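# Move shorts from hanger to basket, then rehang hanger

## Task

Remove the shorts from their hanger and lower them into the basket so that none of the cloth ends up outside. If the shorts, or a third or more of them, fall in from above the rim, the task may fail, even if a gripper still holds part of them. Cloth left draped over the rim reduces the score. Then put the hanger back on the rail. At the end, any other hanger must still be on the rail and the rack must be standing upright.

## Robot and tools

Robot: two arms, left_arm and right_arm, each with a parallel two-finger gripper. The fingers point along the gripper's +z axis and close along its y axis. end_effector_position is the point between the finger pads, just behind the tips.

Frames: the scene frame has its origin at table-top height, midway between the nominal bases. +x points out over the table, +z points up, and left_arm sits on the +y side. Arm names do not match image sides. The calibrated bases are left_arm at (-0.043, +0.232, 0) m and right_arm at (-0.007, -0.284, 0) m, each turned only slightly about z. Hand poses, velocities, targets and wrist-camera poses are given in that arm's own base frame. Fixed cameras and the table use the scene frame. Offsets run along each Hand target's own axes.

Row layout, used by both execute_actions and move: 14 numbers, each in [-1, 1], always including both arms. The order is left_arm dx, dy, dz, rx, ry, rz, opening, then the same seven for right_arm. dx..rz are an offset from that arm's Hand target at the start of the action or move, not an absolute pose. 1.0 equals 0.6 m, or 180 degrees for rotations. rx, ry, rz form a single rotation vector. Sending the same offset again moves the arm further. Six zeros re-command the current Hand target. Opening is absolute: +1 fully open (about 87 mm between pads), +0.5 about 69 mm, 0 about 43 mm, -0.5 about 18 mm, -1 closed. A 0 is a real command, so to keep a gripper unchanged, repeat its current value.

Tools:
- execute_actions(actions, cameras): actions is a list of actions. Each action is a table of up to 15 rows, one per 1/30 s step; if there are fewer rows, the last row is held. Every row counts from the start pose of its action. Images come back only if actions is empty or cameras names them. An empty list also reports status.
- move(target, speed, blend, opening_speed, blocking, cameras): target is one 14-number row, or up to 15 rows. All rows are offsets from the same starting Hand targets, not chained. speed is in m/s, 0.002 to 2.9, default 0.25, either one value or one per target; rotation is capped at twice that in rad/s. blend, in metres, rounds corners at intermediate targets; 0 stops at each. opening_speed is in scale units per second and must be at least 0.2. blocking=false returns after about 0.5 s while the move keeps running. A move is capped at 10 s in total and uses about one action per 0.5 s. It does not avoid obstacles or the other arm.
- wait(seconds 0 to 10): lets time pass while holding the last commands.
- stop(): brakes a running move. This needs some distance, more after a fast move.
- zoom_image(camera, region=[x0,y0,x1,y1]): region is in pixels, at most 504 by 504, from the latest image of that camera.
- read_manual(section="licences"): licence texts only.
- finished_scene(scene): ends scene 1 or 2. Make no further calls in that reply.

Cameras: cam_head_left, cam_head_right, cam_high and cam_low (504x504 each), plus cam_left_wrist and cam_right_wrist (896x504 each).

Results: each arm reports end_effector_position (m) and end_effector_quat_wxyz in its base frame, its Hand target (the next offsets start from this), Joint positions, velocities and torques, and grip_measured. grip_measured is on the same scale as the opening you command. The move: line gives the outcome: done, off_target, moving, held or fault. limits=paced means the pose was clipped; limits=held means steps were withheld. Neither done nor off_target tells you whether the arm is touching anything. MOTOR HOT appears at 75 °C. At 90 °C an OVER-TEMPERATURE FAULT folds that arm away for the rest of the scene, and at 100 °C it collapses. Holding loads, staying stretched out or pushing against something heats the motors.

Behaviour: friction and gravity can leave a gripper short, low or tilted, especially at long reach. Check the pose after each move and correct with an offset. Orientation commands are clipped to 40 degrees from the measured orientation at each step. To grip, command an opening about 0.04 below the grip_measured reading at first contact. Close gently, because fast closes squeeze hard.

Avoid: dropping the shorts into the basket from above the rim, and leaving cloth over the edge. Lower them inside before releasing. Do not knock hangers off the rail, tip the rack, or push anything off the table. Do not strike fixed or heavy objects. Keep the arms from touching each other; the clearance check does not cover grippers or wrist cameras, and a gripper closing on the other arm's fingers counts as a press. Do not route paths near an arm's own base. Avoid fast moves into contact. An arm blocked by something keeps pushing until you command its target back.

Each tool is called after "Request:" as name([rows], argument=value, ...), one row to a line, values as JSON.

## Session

Request:
execute_actions(actions=[])

Scene clock: 0.00 s.
left_arm: end_effector_position=(+0.1464, +0.0000, +0.0785) grip_measured=+1.000 end_effector_quat_wxyz=(+0.383, +0.000, +0.924, +0.000) | right_arm: end_effector_position=(+0.1464, +0.0000, +0.0785) grip_measured=+0.969 end_effector_quat_wxyz=(+0.383, +0.000, +0.924, +0.000)
Joint positions: left_arm=[0 0.283 0.438 -0.94 0 0 1] | right_arm=[0 0.283 0.438 -0.94 0 0 0.984]
Joint velocities: within noise
Joint torques (N m): no reading
Heat: left arm: 39 °C; right arm: 39 °C.
Hand target: left_arm +0.1459, +0.0000, +0.0798; +0.382, +0.000, +0.924, +0.000 | right_arm +0.1468, +0.0000, +0.0807; +0.385, +0.000, +0.923, +0.000
Tool commands: left_gripper/opening=+1.0 right_gripper/opening=+1.0

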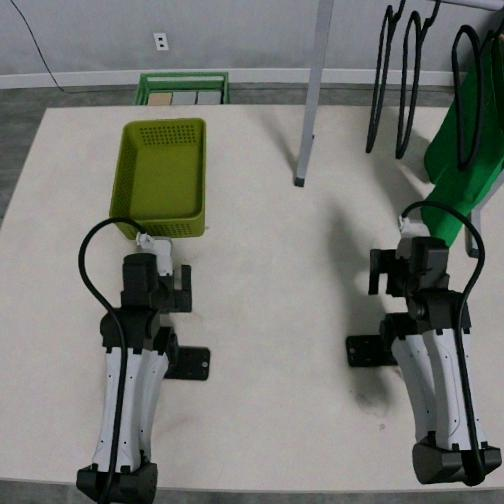

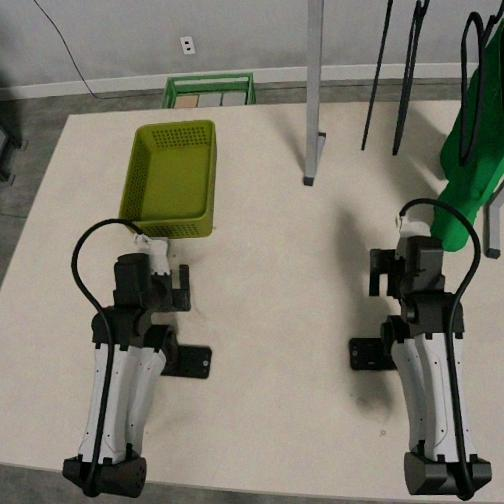

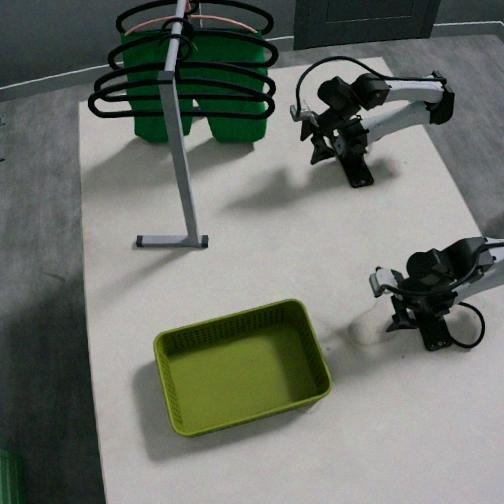

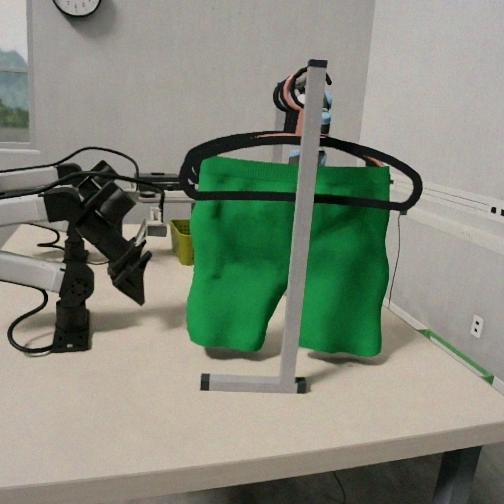

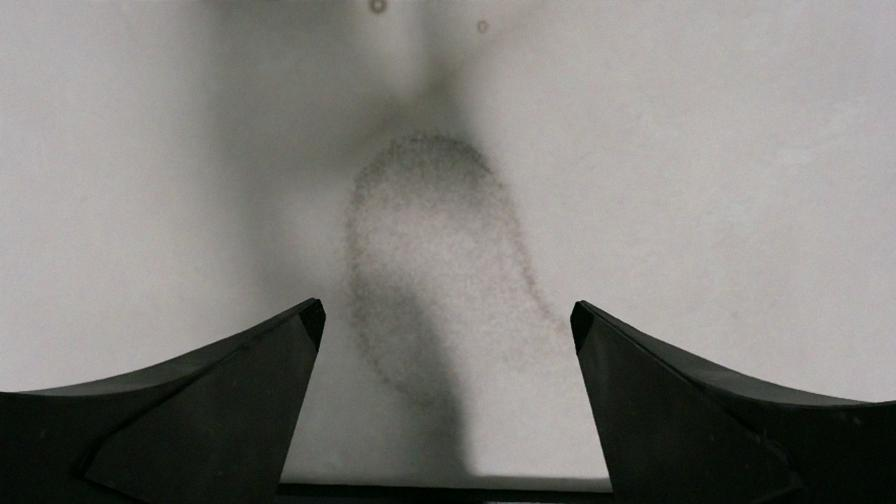

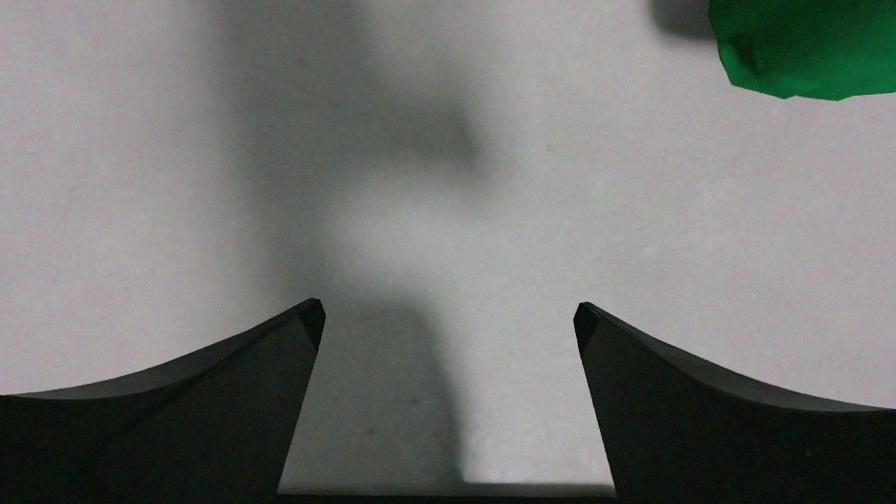

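Request:
move([
  [-0.226,0.016,-0.068,0,0,0,1,-0.286,-0.0667,-0.041,0.0791,-0.2469,0.0325,0],
  [-0.452,0.033,-0.137,0,0,0,1,-0.2924,-0.275,-0.1294,0.1475,-0.2432,0.0607,0],
], speed=0.25, blend=[0.03,0], cameras=["cam_right_wrist", "cam_low", "cam_left_wrist"])

Scene clock: 22.43 s.
left_arm: end_effector_position=(+0.2804, +0.0203, +0.3255) grip_measured=+1.000 end_effector_quat_wxyz=(+0.382, -0.007, +0.924, +0.004) | right_arm: end_effector_position=(+0.2138, -0.1643, +0.2479) grip_measured=+0.000 end_effector_quat_wxyz=(+0.677, +0.177, +0.694, -0.169)
Joint positions: left_arm=[0.1 1.279 1.753 -1.262 0.059 0.061 1] | right_arm=[-0.935 0.463 0.483 -0.05 -0.44 -0.008 0.5]
Joint torques (N m): left_arm=[0.72 -2.22 8.05 1.36 0.07 0.12] | right_arm=[-0.4 1.92 9.7 2.04 -0.1 0.17]
Heat: left arm: 43 °C; right arm: 42 °C.
Hand target: left_arm +0.2797, +0.0198, +0.3295; +0.382, +0.000, +0.924, +0.000 | right_arm +0.2151, -0.1650, +0.2601; +0.686, +0.171, +0.686, -0.171
Off the commanded pose: left_arm 0.004 m, 1 deg | right_arm 0.012 m, 2 deg.
move: off_target (right_arm)
Images, in order (width x height): cam_low 504x504, cam_left_wrist 896x504, cam_right_wrist 896x504.

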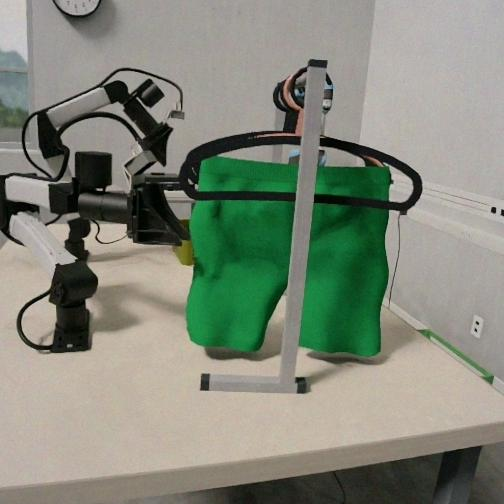

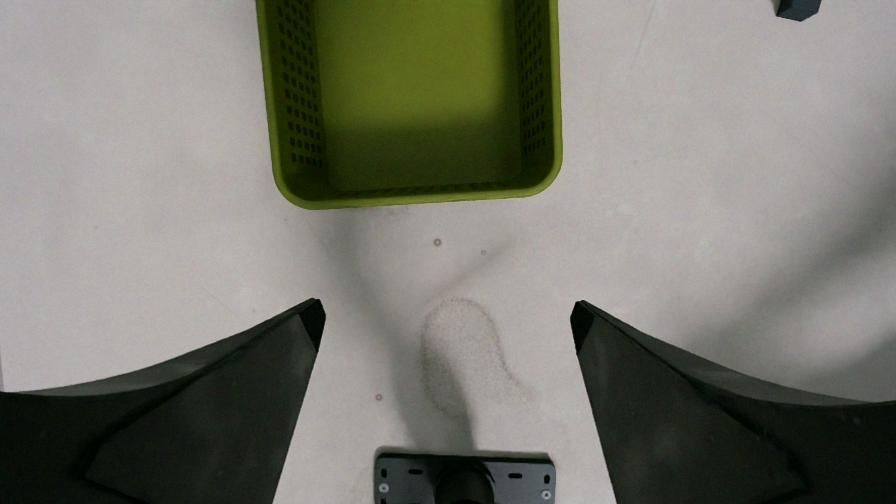

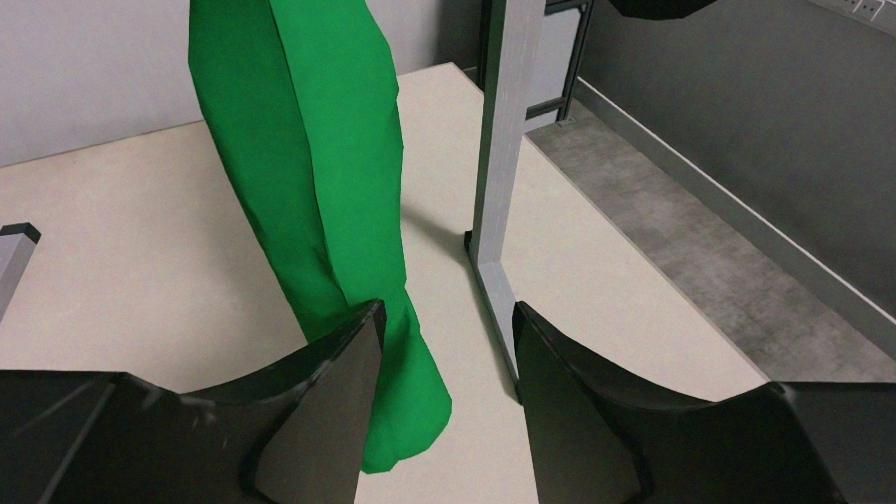

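Request:
move([
  [0,0,0,0,0,0,1,0,0.0482,0.0283,-0.0556,0,0,0.3],
  [0,0,0,0,0,0,1,0,0.0556,0.0694,-0.0556,0,0,0.3],
], speed=0.1, blend=[0.01,0], cameras=["cam_right_wrist", "cam_low", "cam_high"])

Scene clock: 68.90 s.
left_arm: end_effector_position=(+0.2803, +0.0203, +0.3254) grip_measured=+1.000 end_effector_quat_wxyz=(+0.382, -0.007, +0.924, +0.004) | right_arm: end_effector_position=(+0.2648, -0.1528, +0.2447) grip_measured=+0.300 end_effector_quat_wxyz=(+0.687, +0.114, +0.710, -0.103)
Joint positions: left_arm=[0.1 1.279 1.753 -1.262 0.059 0.061 1] | right_arm=[-0.795 0.683 0.503 0.141 -0.487 -0.008 0.65]
Joint torques (N m): left_arm=[0.7 -2.21 8.05 1.36 0.08 0.12] | right_arm=[0.81 0.47 10.36 2.04 0.14 0.18]
Heat: left arm: 44 °C; right arm: 48 °C.
Hand target: left_arm +0.2797, +0.0198, +0.3295; +0.382, +0.000, +0.924, +0.000 | right_arm +0.2675, -0.1550, +0.2601; +0.698, +0.110, +0.699, -0.111
Off the commanded pose: left_arm 0.004 m, 1 deg | right_arm 0.016 m, 2 deg.
move: off_target (right_arm)
Images, in order (width x height): cam_high 504x504, cam_low 504x504, cam_right_wrist 896x504.

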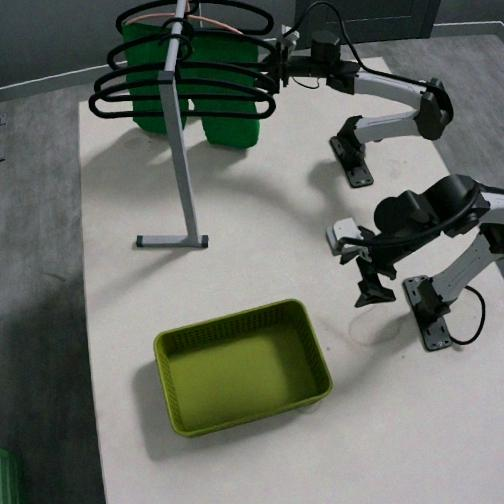

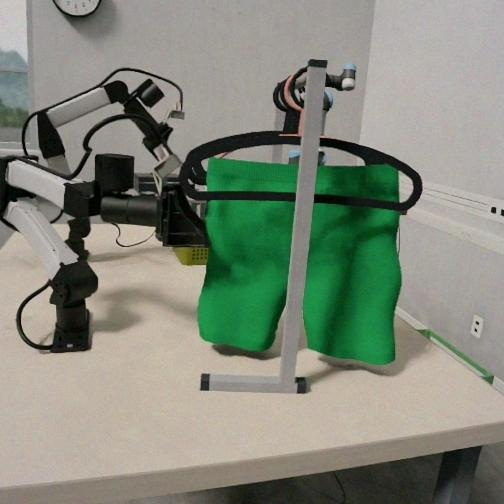

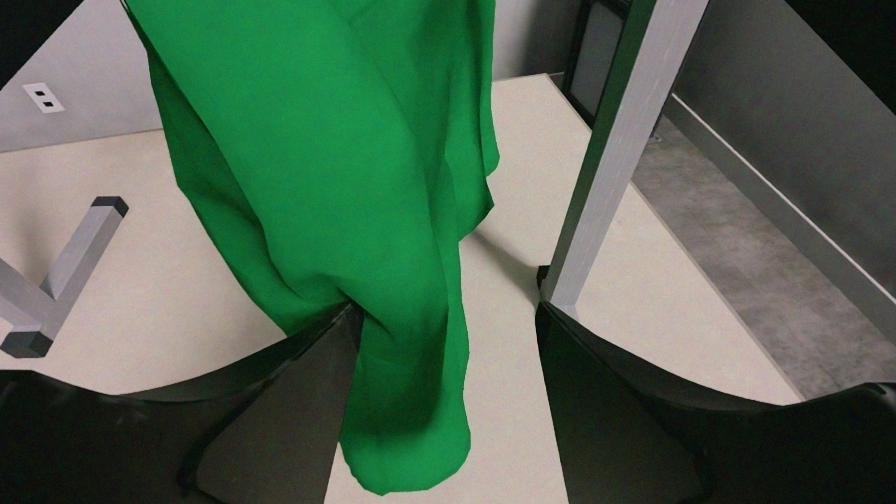

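Request:
move([
  [0,0,0,0,0,0,1,0,0.0,-0.045,0,0,0,0.3],
  [0,0,0,0,0,0,1,0,0.037,-0.03,0,0,0,0.3],
  [0,0,0,0,0,0,1,0,0.037,0.02,0,0,0,0.3],
], speed=0.12, blend=[0.01,0.01,0], cameras=["cam_right_wrist", "cam_low"])

Scene clock: 81.07 s.
left_arm: end_effector_position=(+0.2803, +0.0203, +0.3254) grip_measured=+1.000 end_effector_quat_wxyz=(+0.382, -0.007, +0.924, +0.004) | right_arm: end_effector_position=(+0.2828, -0.1359, +0.2463) grip_measured=+0.300 end_effector_quat_wxyz=(+0.688, +0.111, +0.710, -0.105)
Joint positions: left_arm=[0.1 1.279 1.753 -1.262 0.059 0.061 1] | right_arm=[-0.62 0.697 0.508 0.156 -0.313 -0.007 0.65]
Joint torques (N m): left_arm=[0.7 -2.22 8.03 1.36 0.07 0.12] | right_arm=[0.83 0.55 10.18 2.06 0.16 0.18]
Heat: left arm: 44 °C; right arm: 49 °C.
Hand target: left_arm +0.2797, +0.0198, +0.3295; +0.382, +0.000, +0.924, +0.000 | right_arm +0.2858, -0.1377, +0.2598; +0.698, +0.111, +0.699, -0.111
Off the commanded pose: left_arm 0.004 m, 1 deg | right_arm 0.014 m, 2 deg.
move: off_target (right_arm)
Images, in order (width x height): cam_low 504x504, cam_right_wrist 896x504.

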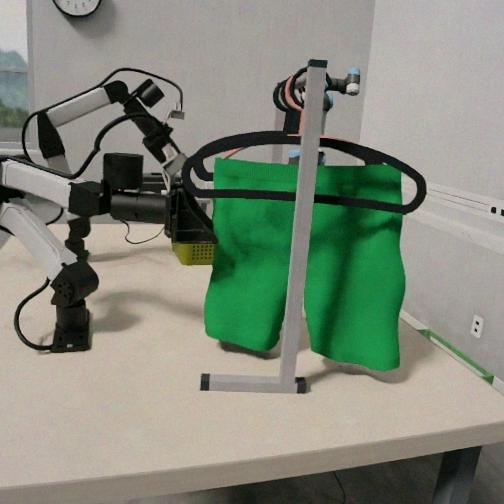

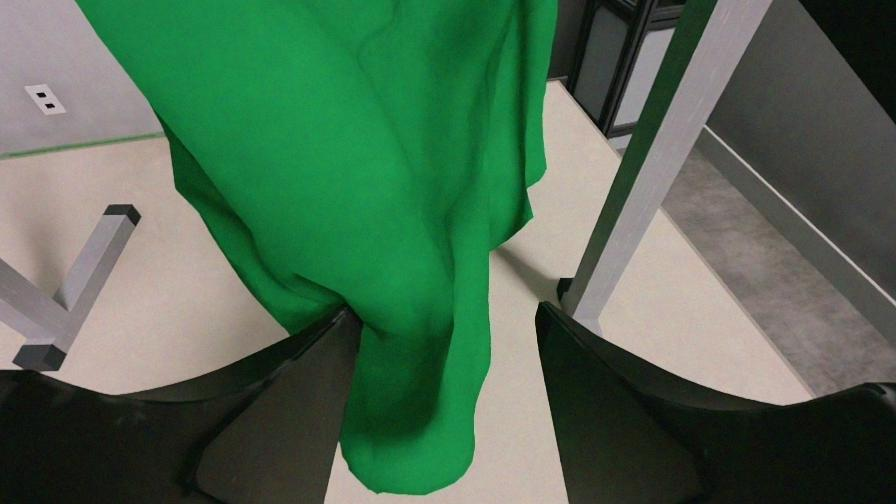

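Request:
move([
  [0,0,0,0,0,0,1,0,0.0,-0.083,0,0,0,0.6],
  [0,0,0,0,0,0,1,0.03,0.033,-0.075,0,0,0,0.6],
], speed=0.12, blend=[0.01,0], cameras=["cam_right_wrist", "cam_low", "cam_head_left"])

Scene clock: 98.40 s.
left_arm: end_effector_position=(+0.2803, +0.0203, +0.3254) grip_measured=+1.000 end_effector_quat_wxyz=(+0.382, -0.007, +0.924, +0.004) | right_arm: end_effector_position=(+0.2502, -0.1057, +0.2463) grip_measured=+0.600 end_effector_quat_wxyz=(+0.702, +0.105, +0.695, -0.113)
Joint positions: left_arm=[0.1 1.279 1.753 -1.262 0.059 0.061 1] | right_arm=[-0.56 0.424 0.437 -0.001 -0.252 -0.007 0.8]
Joint torques (N m): left_arm=[0.7 -2.22 8.03 1.36 0.07 0.12] | right_arm=[0.83 0.62 7.15 1.79 0.15 0.17]
Heat: left arm: 44 °C; right arm: 52 °C.
Hand target: left_arm +0.2797, +0.0198, +0.3295; +0.382, +0.000, +0.924, +0.000 | right_arm +0.2491, -0.1050, +0.2421; +0.698, +0.111, +0.699, -0.111
Off the commanded pose: left_arm 0.004 m, 1 deg | right_arm 0.005 m, 1 deg.
move: done
Images, in order (width x height): cam_head_left 504x504, cam_low 504x504, cam_right_wrist 896x504.

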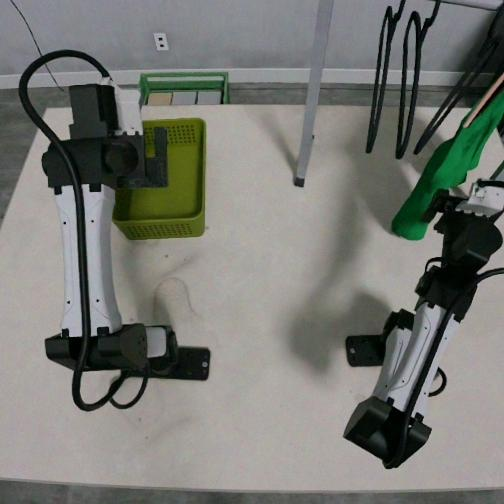

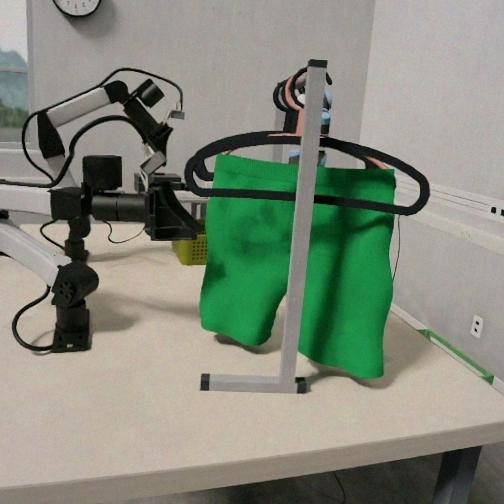

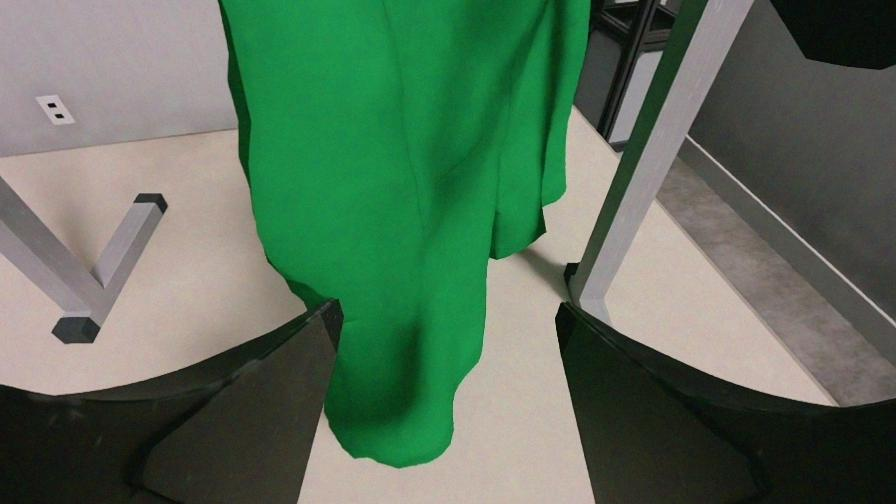

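Request:
move([
  [0,0,0,0,0,0,1,0,0.0223,0.0308,0.0556,0,0,0.6],
  [0,0,0,0,0,0,1,0,0.0122,0.0882,0.0556,0,0,0.6],
], speed=0.1, blend=[0.01,0], cameras=["cam_right_wrist", "cam_low", "cam_high"])

Scene clock: 117.93 s.
left_arm: end_effector_position=(+0.2803, +0.0203, +0.3254) grip_measured=+1.000 end_effector_quat_wxyz=(+0.382, -0.007, +0.924, +0.004) | right_arm: end_effector_position=(+0.2981, -0.1132, +0.2274) grip_measured=+0.600 end_effector_quat_wxyz=(+0.672, +0.169, +0.699, -0.175)
Joint positions: left_arm=[0.1 1.279 1.753 -1.262 0.059 0.061 1] | right_arm=[-0.207 0.724 0.442 0.245 0.284 -0.006 0.8]
Joint torques (N m): left_arm=[0.72 -2.22 8.05 1.36 0.07 0.12] | right_arm=[-0.43 0.21 10.19 2.1 -0.08 0.17]
Heat: left arm: 45 °C; right arm: 50 °C.
Hand target: left_arm +0.2797, +0.0198, +0.3295; +0.382, +0.000, +0.924, +0.000 | right_arm +0.3017, -0.1144, +0.2418; +0.686, +0.171, +0.686, -0.171
Off the commanded pose: left_arm 0.004 m, 1 deg | right_arm 0.015 m, 2 deg.
move: off_target (right_arm)
Images, in order (width x height): cam_high 504x504, cam_low 504x504, cam_right_wrist 896x504.

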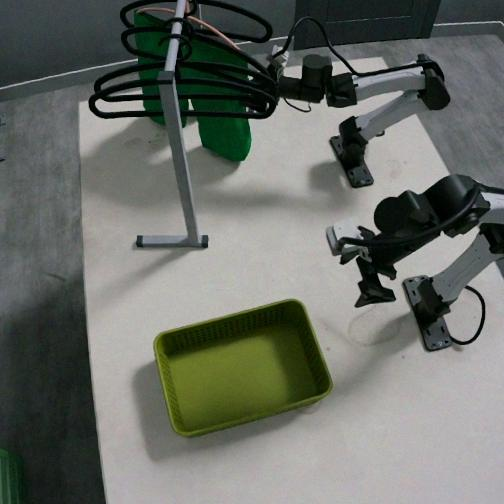

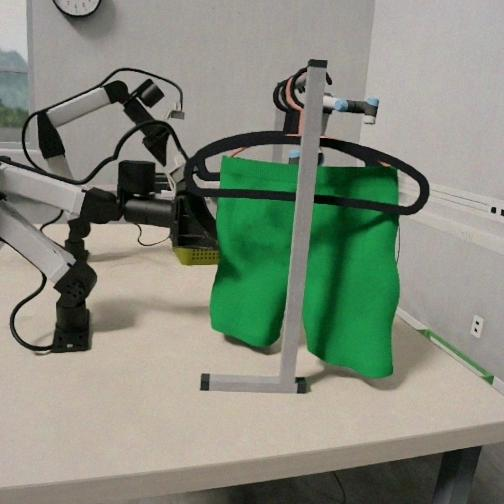

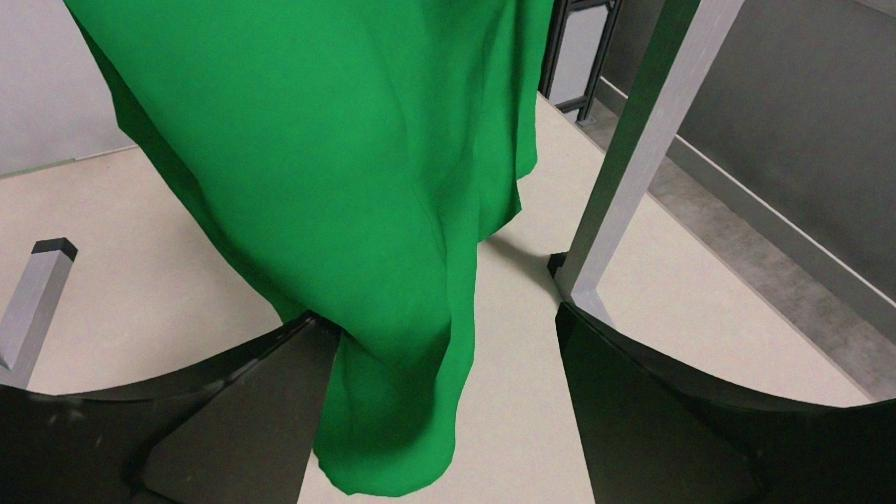

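Request:
move([
  [0,0,0,0,0,0,1,0,0,-0.08,0,0,0,1],
  [0,0,0,0,0,0,1,0,0.037,-0.06,0,0,0,1],
  [0,0,0,0,0,0,1,0,0.037,0.02,0,0,0,1],
], speed=0.12, blend=[0.01,0.01,0], cameras=["cam_right_wrist", "cam_low", "cam_high"])

Scene clock: 129.93 s.
left_arm: end_effector_position=(+0.2803, +0.0203, +0.3254) grip_measured=+1.000 end_effector_quat_wxyz=(+0.382, -0.007, +0.924, +0.004) | right_arm: end_effector_position=(+0.3183, -0.0999, +0.2290) grip_measured=+0.969 end_effector_quat_wxyz=(+0.674, +0.169, +0.697, -0.177)
Joint positions: left_arm=[0.1 1.279 1.753 -1.262 0.059 0.061 1] | right_arm=[-0.1 0.83 0.47 0.327 0.395 -0.006 0.984]
Joint torques (N m): left_arm=[0.7 -2.24 8.02 1.36 0.07 0.13] | right_arm=[-0.43 -0.25 10.14 2.03 -0.1 0.17]
Heat: left arm: 45 °C; right arm: 51 °C.
Hand target: left_arm +0.2797, +0.0198, +0.3295; +0.382, +0.000, +0.924, +0.000 | right_arm +0.3227, -0.1004, +0.2419; +0.686, +0.171, +0.686, -0.171
Off the commanded pose: left_arm 0.004 m, 1 deg | right_arm 0.014 m, 2 deg.
move: off_target (right_arm)
Images, in order (width x height): cam_high 504x504, cam_low 504x504, cam_right_wrist 896x504.

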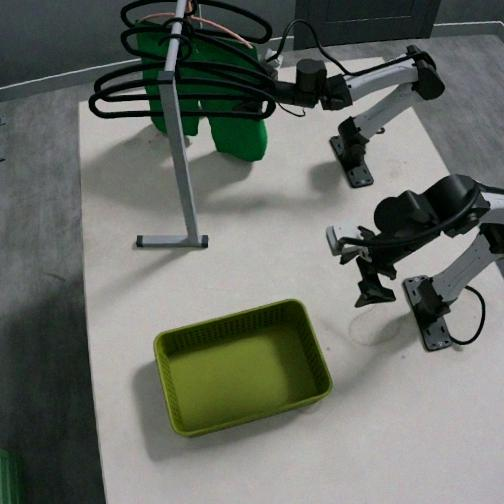

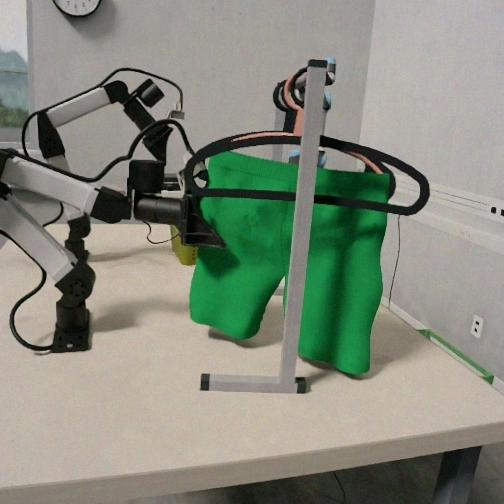

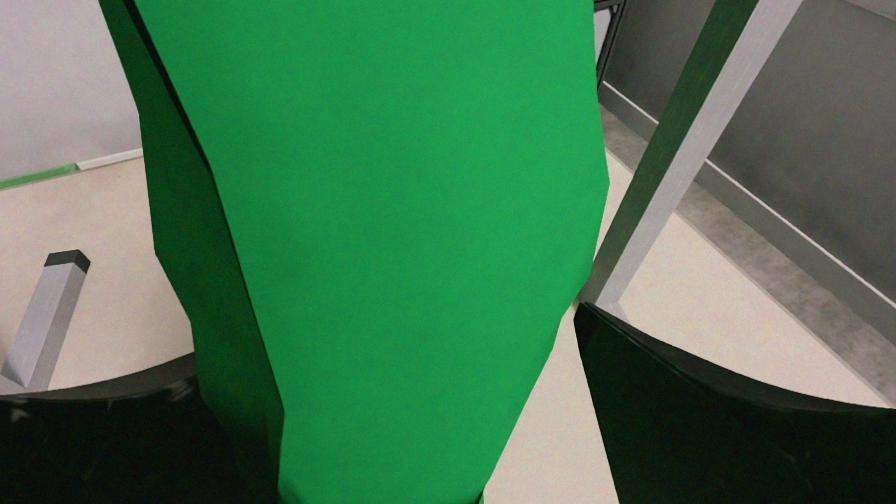

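Request:
move(target=[0,0,0,0,0,0,1,0,0,0,0,0,0,-1], speed=0.1, opening_speed=1.2, cameras=["cam_right_wrist", "cam_low", "cam_high"])

Scene clock: 136.90 s.
left_arm: end_effector_position=(+0.2803, +0.0203, +0.3254) grip_measured=+1.000 end_effector_quat_wxyz=(+0.382, -0.007, +0.924, +0.004) | right_arm: end_effector_position=(+0.3186, -0.0998, +0.2299) grip_measured=-0.956 end_effector_quat_wxyz=(+0.675, +0.169, +0.696, -0.176)
Joint positions: left_arm=[0.1 1.279 1.753 -1.262 0.059 0.061 1] | right_arm=[-0.1 0.83 0.47 0.331 0.394 -0.006 0.022]
Joint torques (N m): left_arm=[0.7 -2.21 8.05 1.36 0.07 0.12] | right_arm=[-0.43 -0.18 10.14 2.01 -0.09 0.16]
Heat: left arm: 45 °C; right arm: 51 °C.
Hand target: left_arm +0.2797, +0.0198, +0.3295; +0.382, +0.000, +0.924, +0.000 | right_arm +0.3227, -0.1005, +0.2419; +0.686, +0.171, +0.686, -0.171
Off the commanded pose: left_arm 0.004 m, 1 deg | right_arm 0.013 m, 2 deg.
move: off_target (right_arm)
Images, in order (width x height): cam_high 504x504, cam_low 504x504, cam_right_wrist 896x504.

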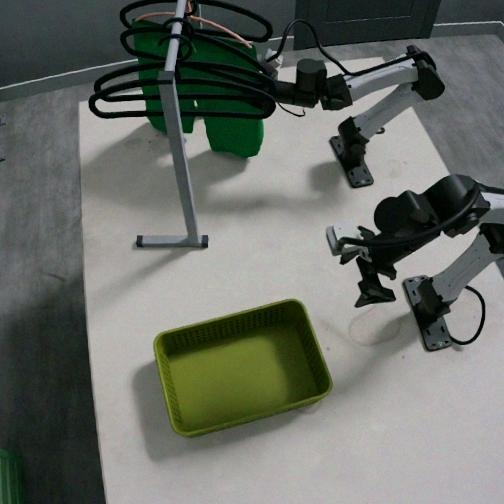

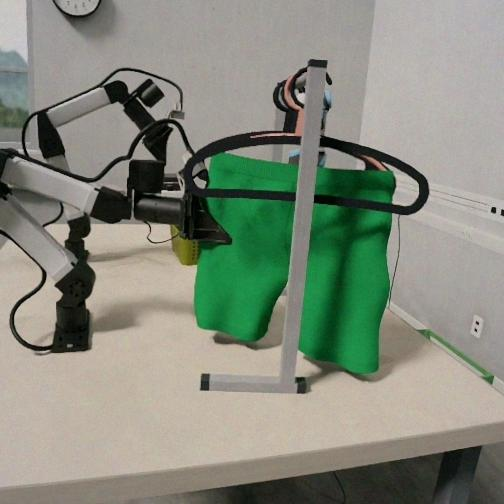

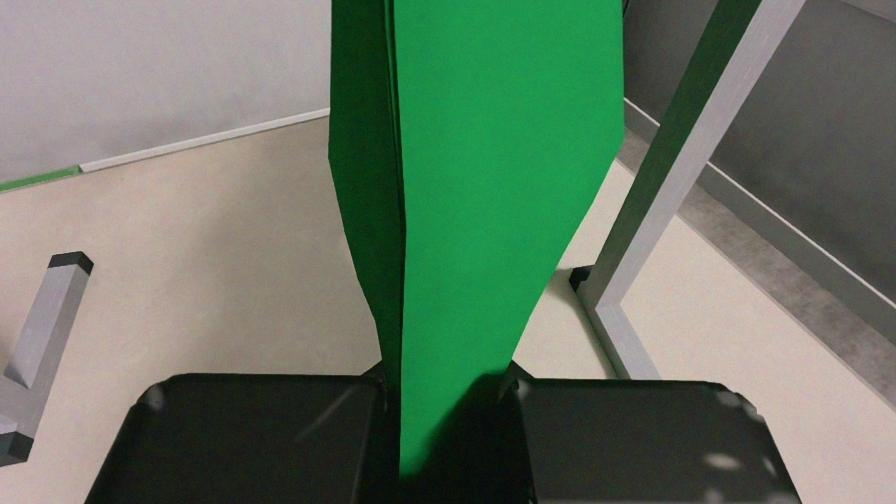

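Request:
move(target=[0,0,0,0,0,0,1,0.09,0,-0.04,0,0,0,-1], speed=0.08, cameras=["cam_right_wrist", "cam_low", "cam_high"])

Scene clock: 142.97 s.
left_arm: end_effector_position=(+0.2803, +0.0203, +0.3254) grip_measured=+1.000 end_effector_quat_wxyz=(+0.382, -0.007, +0.924, +0.004) | right_arm: end_effector_position=(+0.3026, -0.0893, +0.1833) grip_measured=-0.956 end_effector_quat_wxyz=(+0.678, +0.165, +0.695, -0.172)
Joint positions: left_arm=[0.1 1.279 1.753 -1.262 0.059 0.061 1] | right_arm=[-0.053 0.775 0.263 0.489 0.428 -0.006 0.022]
Joint torques (N m): left_arm=[0.72 -2.22 8.03 1.36 0.07 0.12] | right_arm=[0.81 -1.35 7.31 2.05 0.17 0.18]
Heat: left arm: 45 °C; right arm: 51 °C.
Hand target: left_arm +0.2797, +0.0198, +0.3295; +0.382, +0.000, +0.924, +0.000 | right_arm +0.3015, -0.0892, +0.1879; +0.686, +0.171, +0.686, -0.171
Off the commanded pose: left_arm 0.004 m, 1 deg | right_arm 0.005 m, 2 deg.
move: done
Images, in order (width x height): cam_high 504x504, cam_low 504x504, cam_right_wrist 896x504.

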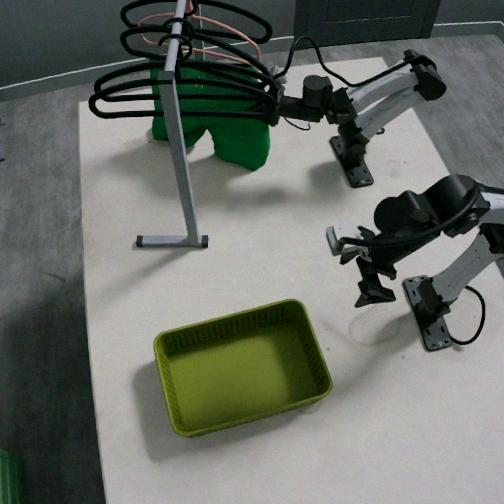

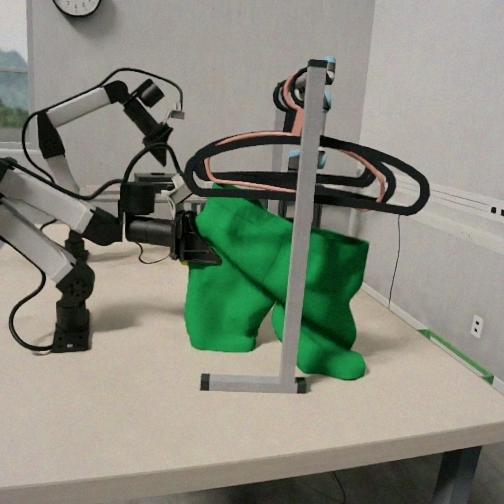

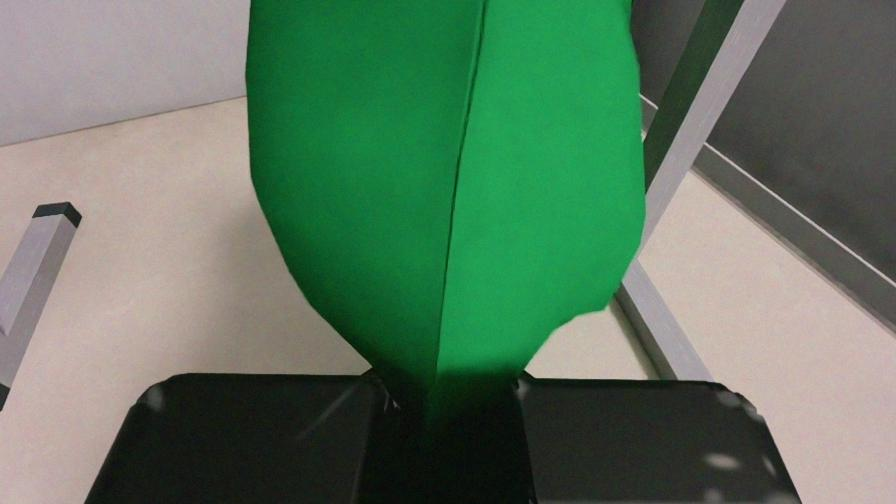

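Request:
move(target=[0,0,0,0,0,0,1,0.09,0,0.0,0,0,0,-1], speed=0.08, cameras=["cam_right_wrist", "cam_low", "cam_high"])

Scene clock: 150.33 s.
left_arm: end_effector_position=(+0.2803, +0.0203, +0.3254) grip_measured=+1.000 end_effector_quat_wxyz=(+0.382, -0.007, +0.924, +0.004) | right_arm: end_effector_position=(+0.3021, -0.0896, +0.1342) grip_measured=-0.956 end_effector_quat_wxyz=(+0.683, +0.168, +0.690, -0.171)
Joint positions: left_arm=[0.1 1.279 1.753 -1.262 0.059 0.061 1] | right_arm=[-0.053 0.993 0.082 0.902 0.431 -0.004 0.022]
Joint torques (N m): left_arm=[0.7 -2.22 8.05 1.36 0.07 0.12] | right_arm=[0.84 -0.4 6.05 2.07 0.14 0.14]
Heat: left arm: 45 °C; right arm: 51 °C.
Hand target: left_arm +0.2797, +0.0198, +0.3295; +0.382, +0.000, +0.924, +0.000 | right_arm +0.3015, -0.0891, +0.1341; +0.686, +0.171, +0.686, -0.171
Off the commanded pose: left_arm 0.004 m, 1 deg | right_arm 0.001 m, 1 deg.
move: done
Images, in order (width x height): cam_high 504x504, cam_low 504x504, cam_right_wrist 896x504.

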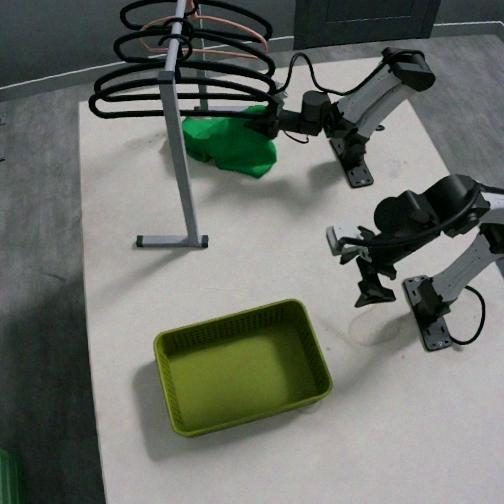

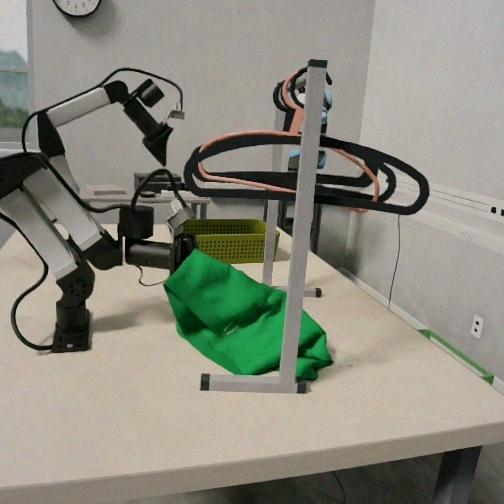

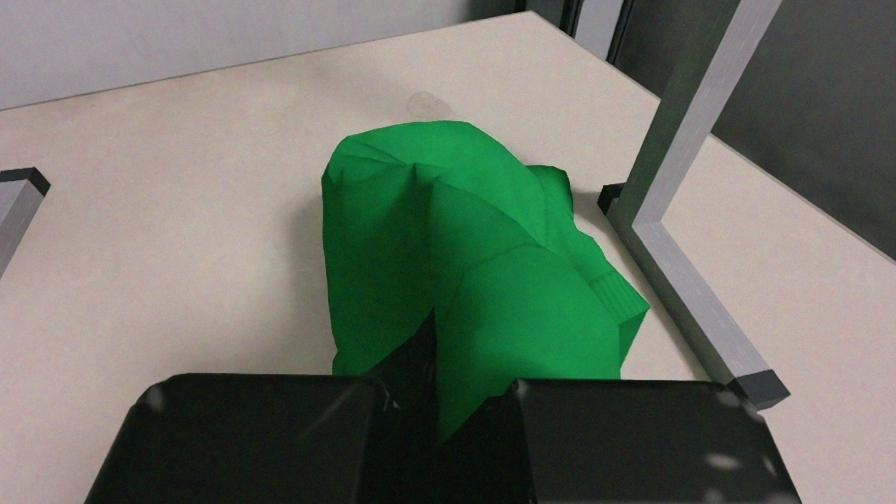

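Request:
move([
  [0,0,0,0,0,0,1,-0.0598,0.2596,-0.2541,-0.1556,0,0,-1],
  [0,0,0,0,0,0,1,-0.4432,0.5057,-0.2528,-0.3571,0.2194,-0.1479,-1],
  [0,0,0,0,0,0,1,0.1402,0.5057,-0.2528,-0.3571,0.2194,-0.1479,-1],
], speed=[0.2,0.25,0.2], blend=[0.05,0.03,0], cameras=["cam_right_wrist", "cam_left_wrist", "cam_high", "cam_low"])

Scene clock: 164.27 s.
left_arm: end_effector_position=(+0.2803, +0.0203, +0.3254) grip_measured=+1.000 end_effector_quat_wxyz=(+0.382, -0.007, +0.924, +0.004) | right_arm: end_effector_position=(+0.3087, +0.2497, +0.0547) grip_measured=-0.956 end_effector_quat_wxyz=(+0.361, -0.312, +0.869, +0.128)
Joint positions: left_arm=[0.1 1.279 1.753 -1.262 0.059 0.061 1] | right_arm=[0.679 1.595 0.873 -0.063 -0.006 -0.008 0.022]
Joint torques (N m): left_arm=[0.69 -2.22 8.05 1.36 0.07 0.12] | right_arm=[-0.35 -4.83 6.58 1.86 -0.11 0.03]
Heat: left arm: 45 °C; right arm: 51 °C.
Hand target: left_arm +0.2797, +0.0198, +0.3295; +0.382, +0.000, +0.924, +0.000 | right_arm +0.3099, +0.2501, +0.0499; +0.359, -0.316, +0.868, +0.131
Off the commanded pose: left_arm 0.004 m, 1 deg | right_arm 0.005 m, 1 deg.
move: done
Images, in order (width x height): cam_high 504x504, cam_low 504x504, cam_left_wrist 896x504, cam_right_wrist 896x504.

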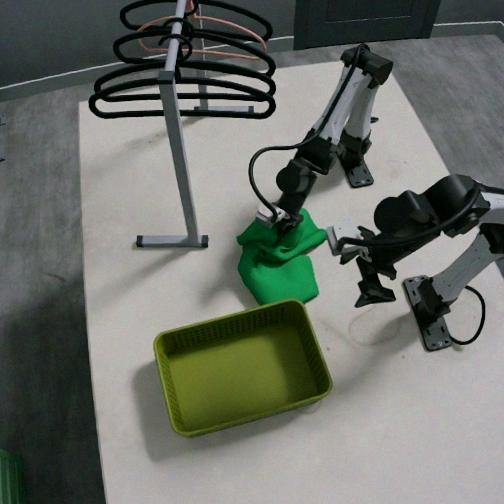

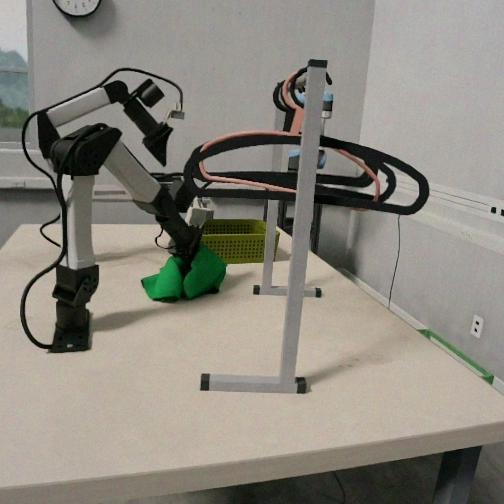

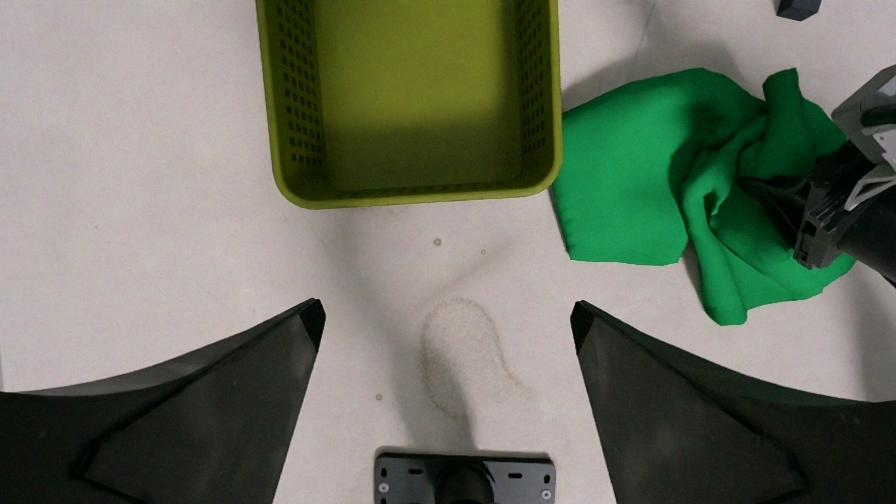

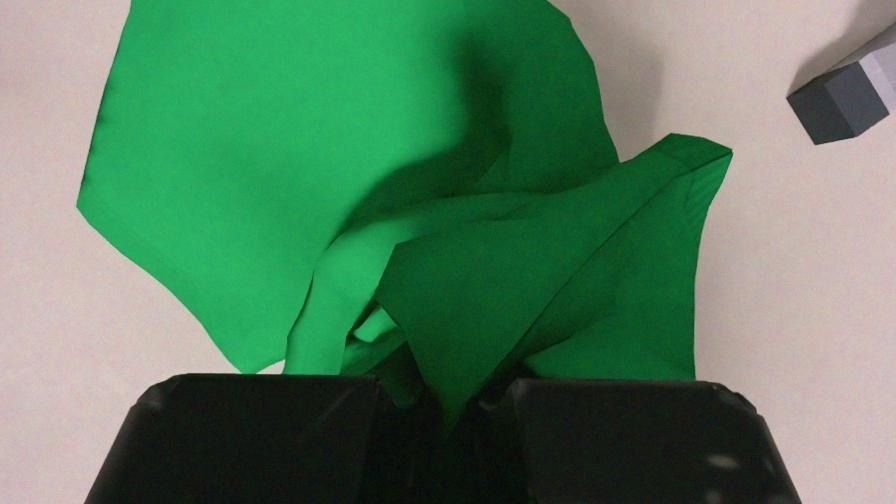

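Request:
move([
  [0,0,0,0,0,0,0.6,0,0,0,0,0,0,0.5],
  [0,0,0,0,0,0,0.6,0,0,-0.2,0,0,0,0.5],
  [0.1106,-0.4497,0.265,0.0218,0.2489,0.0528,0.6,0.053,-0.2013,-0.5244,0,0,0,0.5],
], speed=[0.1,0.12,0.3], blend=[0,0.02,0], opening_speed=1.5, cameras=["cam_left_wrist", "cam_high", "cam_low"])

Scene clock: 177.73 s.
left_arm: end_effector_position=(+0.3456, -0.2477, +0.1662) grip_measured=+0.600 end_effector_quat_wxyz=(+0.084, +0.092, +0.992, -0.039) | right_arm: end_effector_position=(+0.2001, -0.0003, +0.2457) grip_measured=+0.500 end_effector_quat_wxyz=(+0.357, -0.315, +0.870, +0.128)
Joint positions: left_arm=[-0.588 2.246 2.41 -1.551 -0.012 -0.403 0.8] | right_arm=[-0.437 1.067 1.338 -1.443 -0.687 -0.986 0.75]
Joint torques (N m): left_arm=[0.42 -10.67 8.1 0.48 0.03 -0.17] | right_arm=[-0.5 -0.36 7.99 0.91 -0.53 0.02]
Heat: left arm: 46 °C; right arm: 50 °C.
Hand target: left_arm +0.3452, -0.2501, +0.1701; +0.000, +0.087, +0.996, +0.000 | right_arm +0.1999, +0.0001, +0.2499; +0.359, -0.316, +0.868, +0.131
Off the commanded pose: left_arm 0.004 m, 11 deg | right_arm 0.004 m, 1 deg.
joint sent to its limit (left arm) — joint 4 (wrist pitch), lower limit. The joint targets are off in orientation, not in position.
move: off_target (left_arm)
Images, in order (width x height): cam_high 504x504, cam_low 504x504, cam_left_wrist 896x504.

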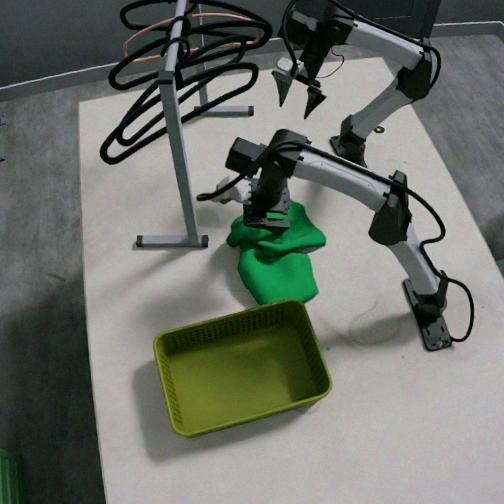

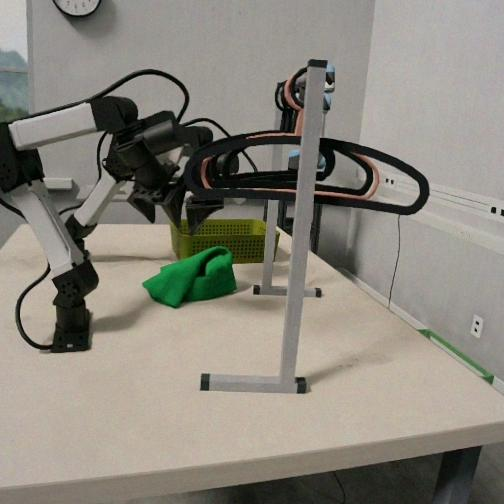

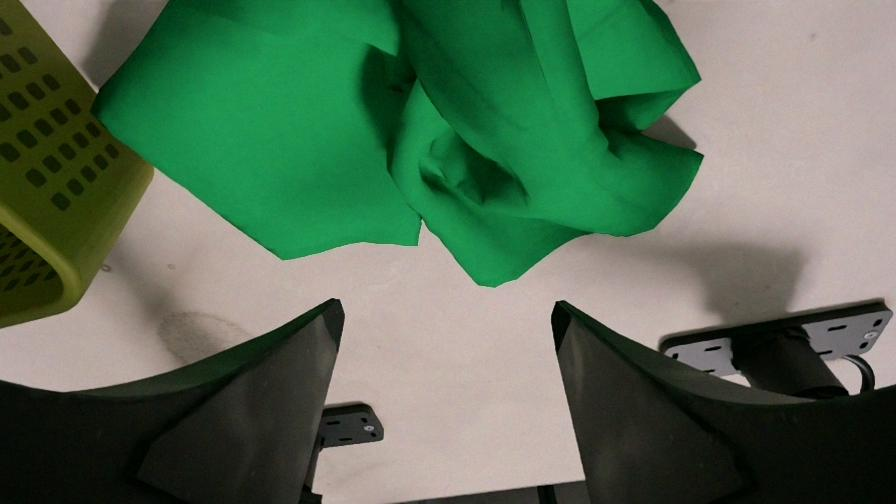

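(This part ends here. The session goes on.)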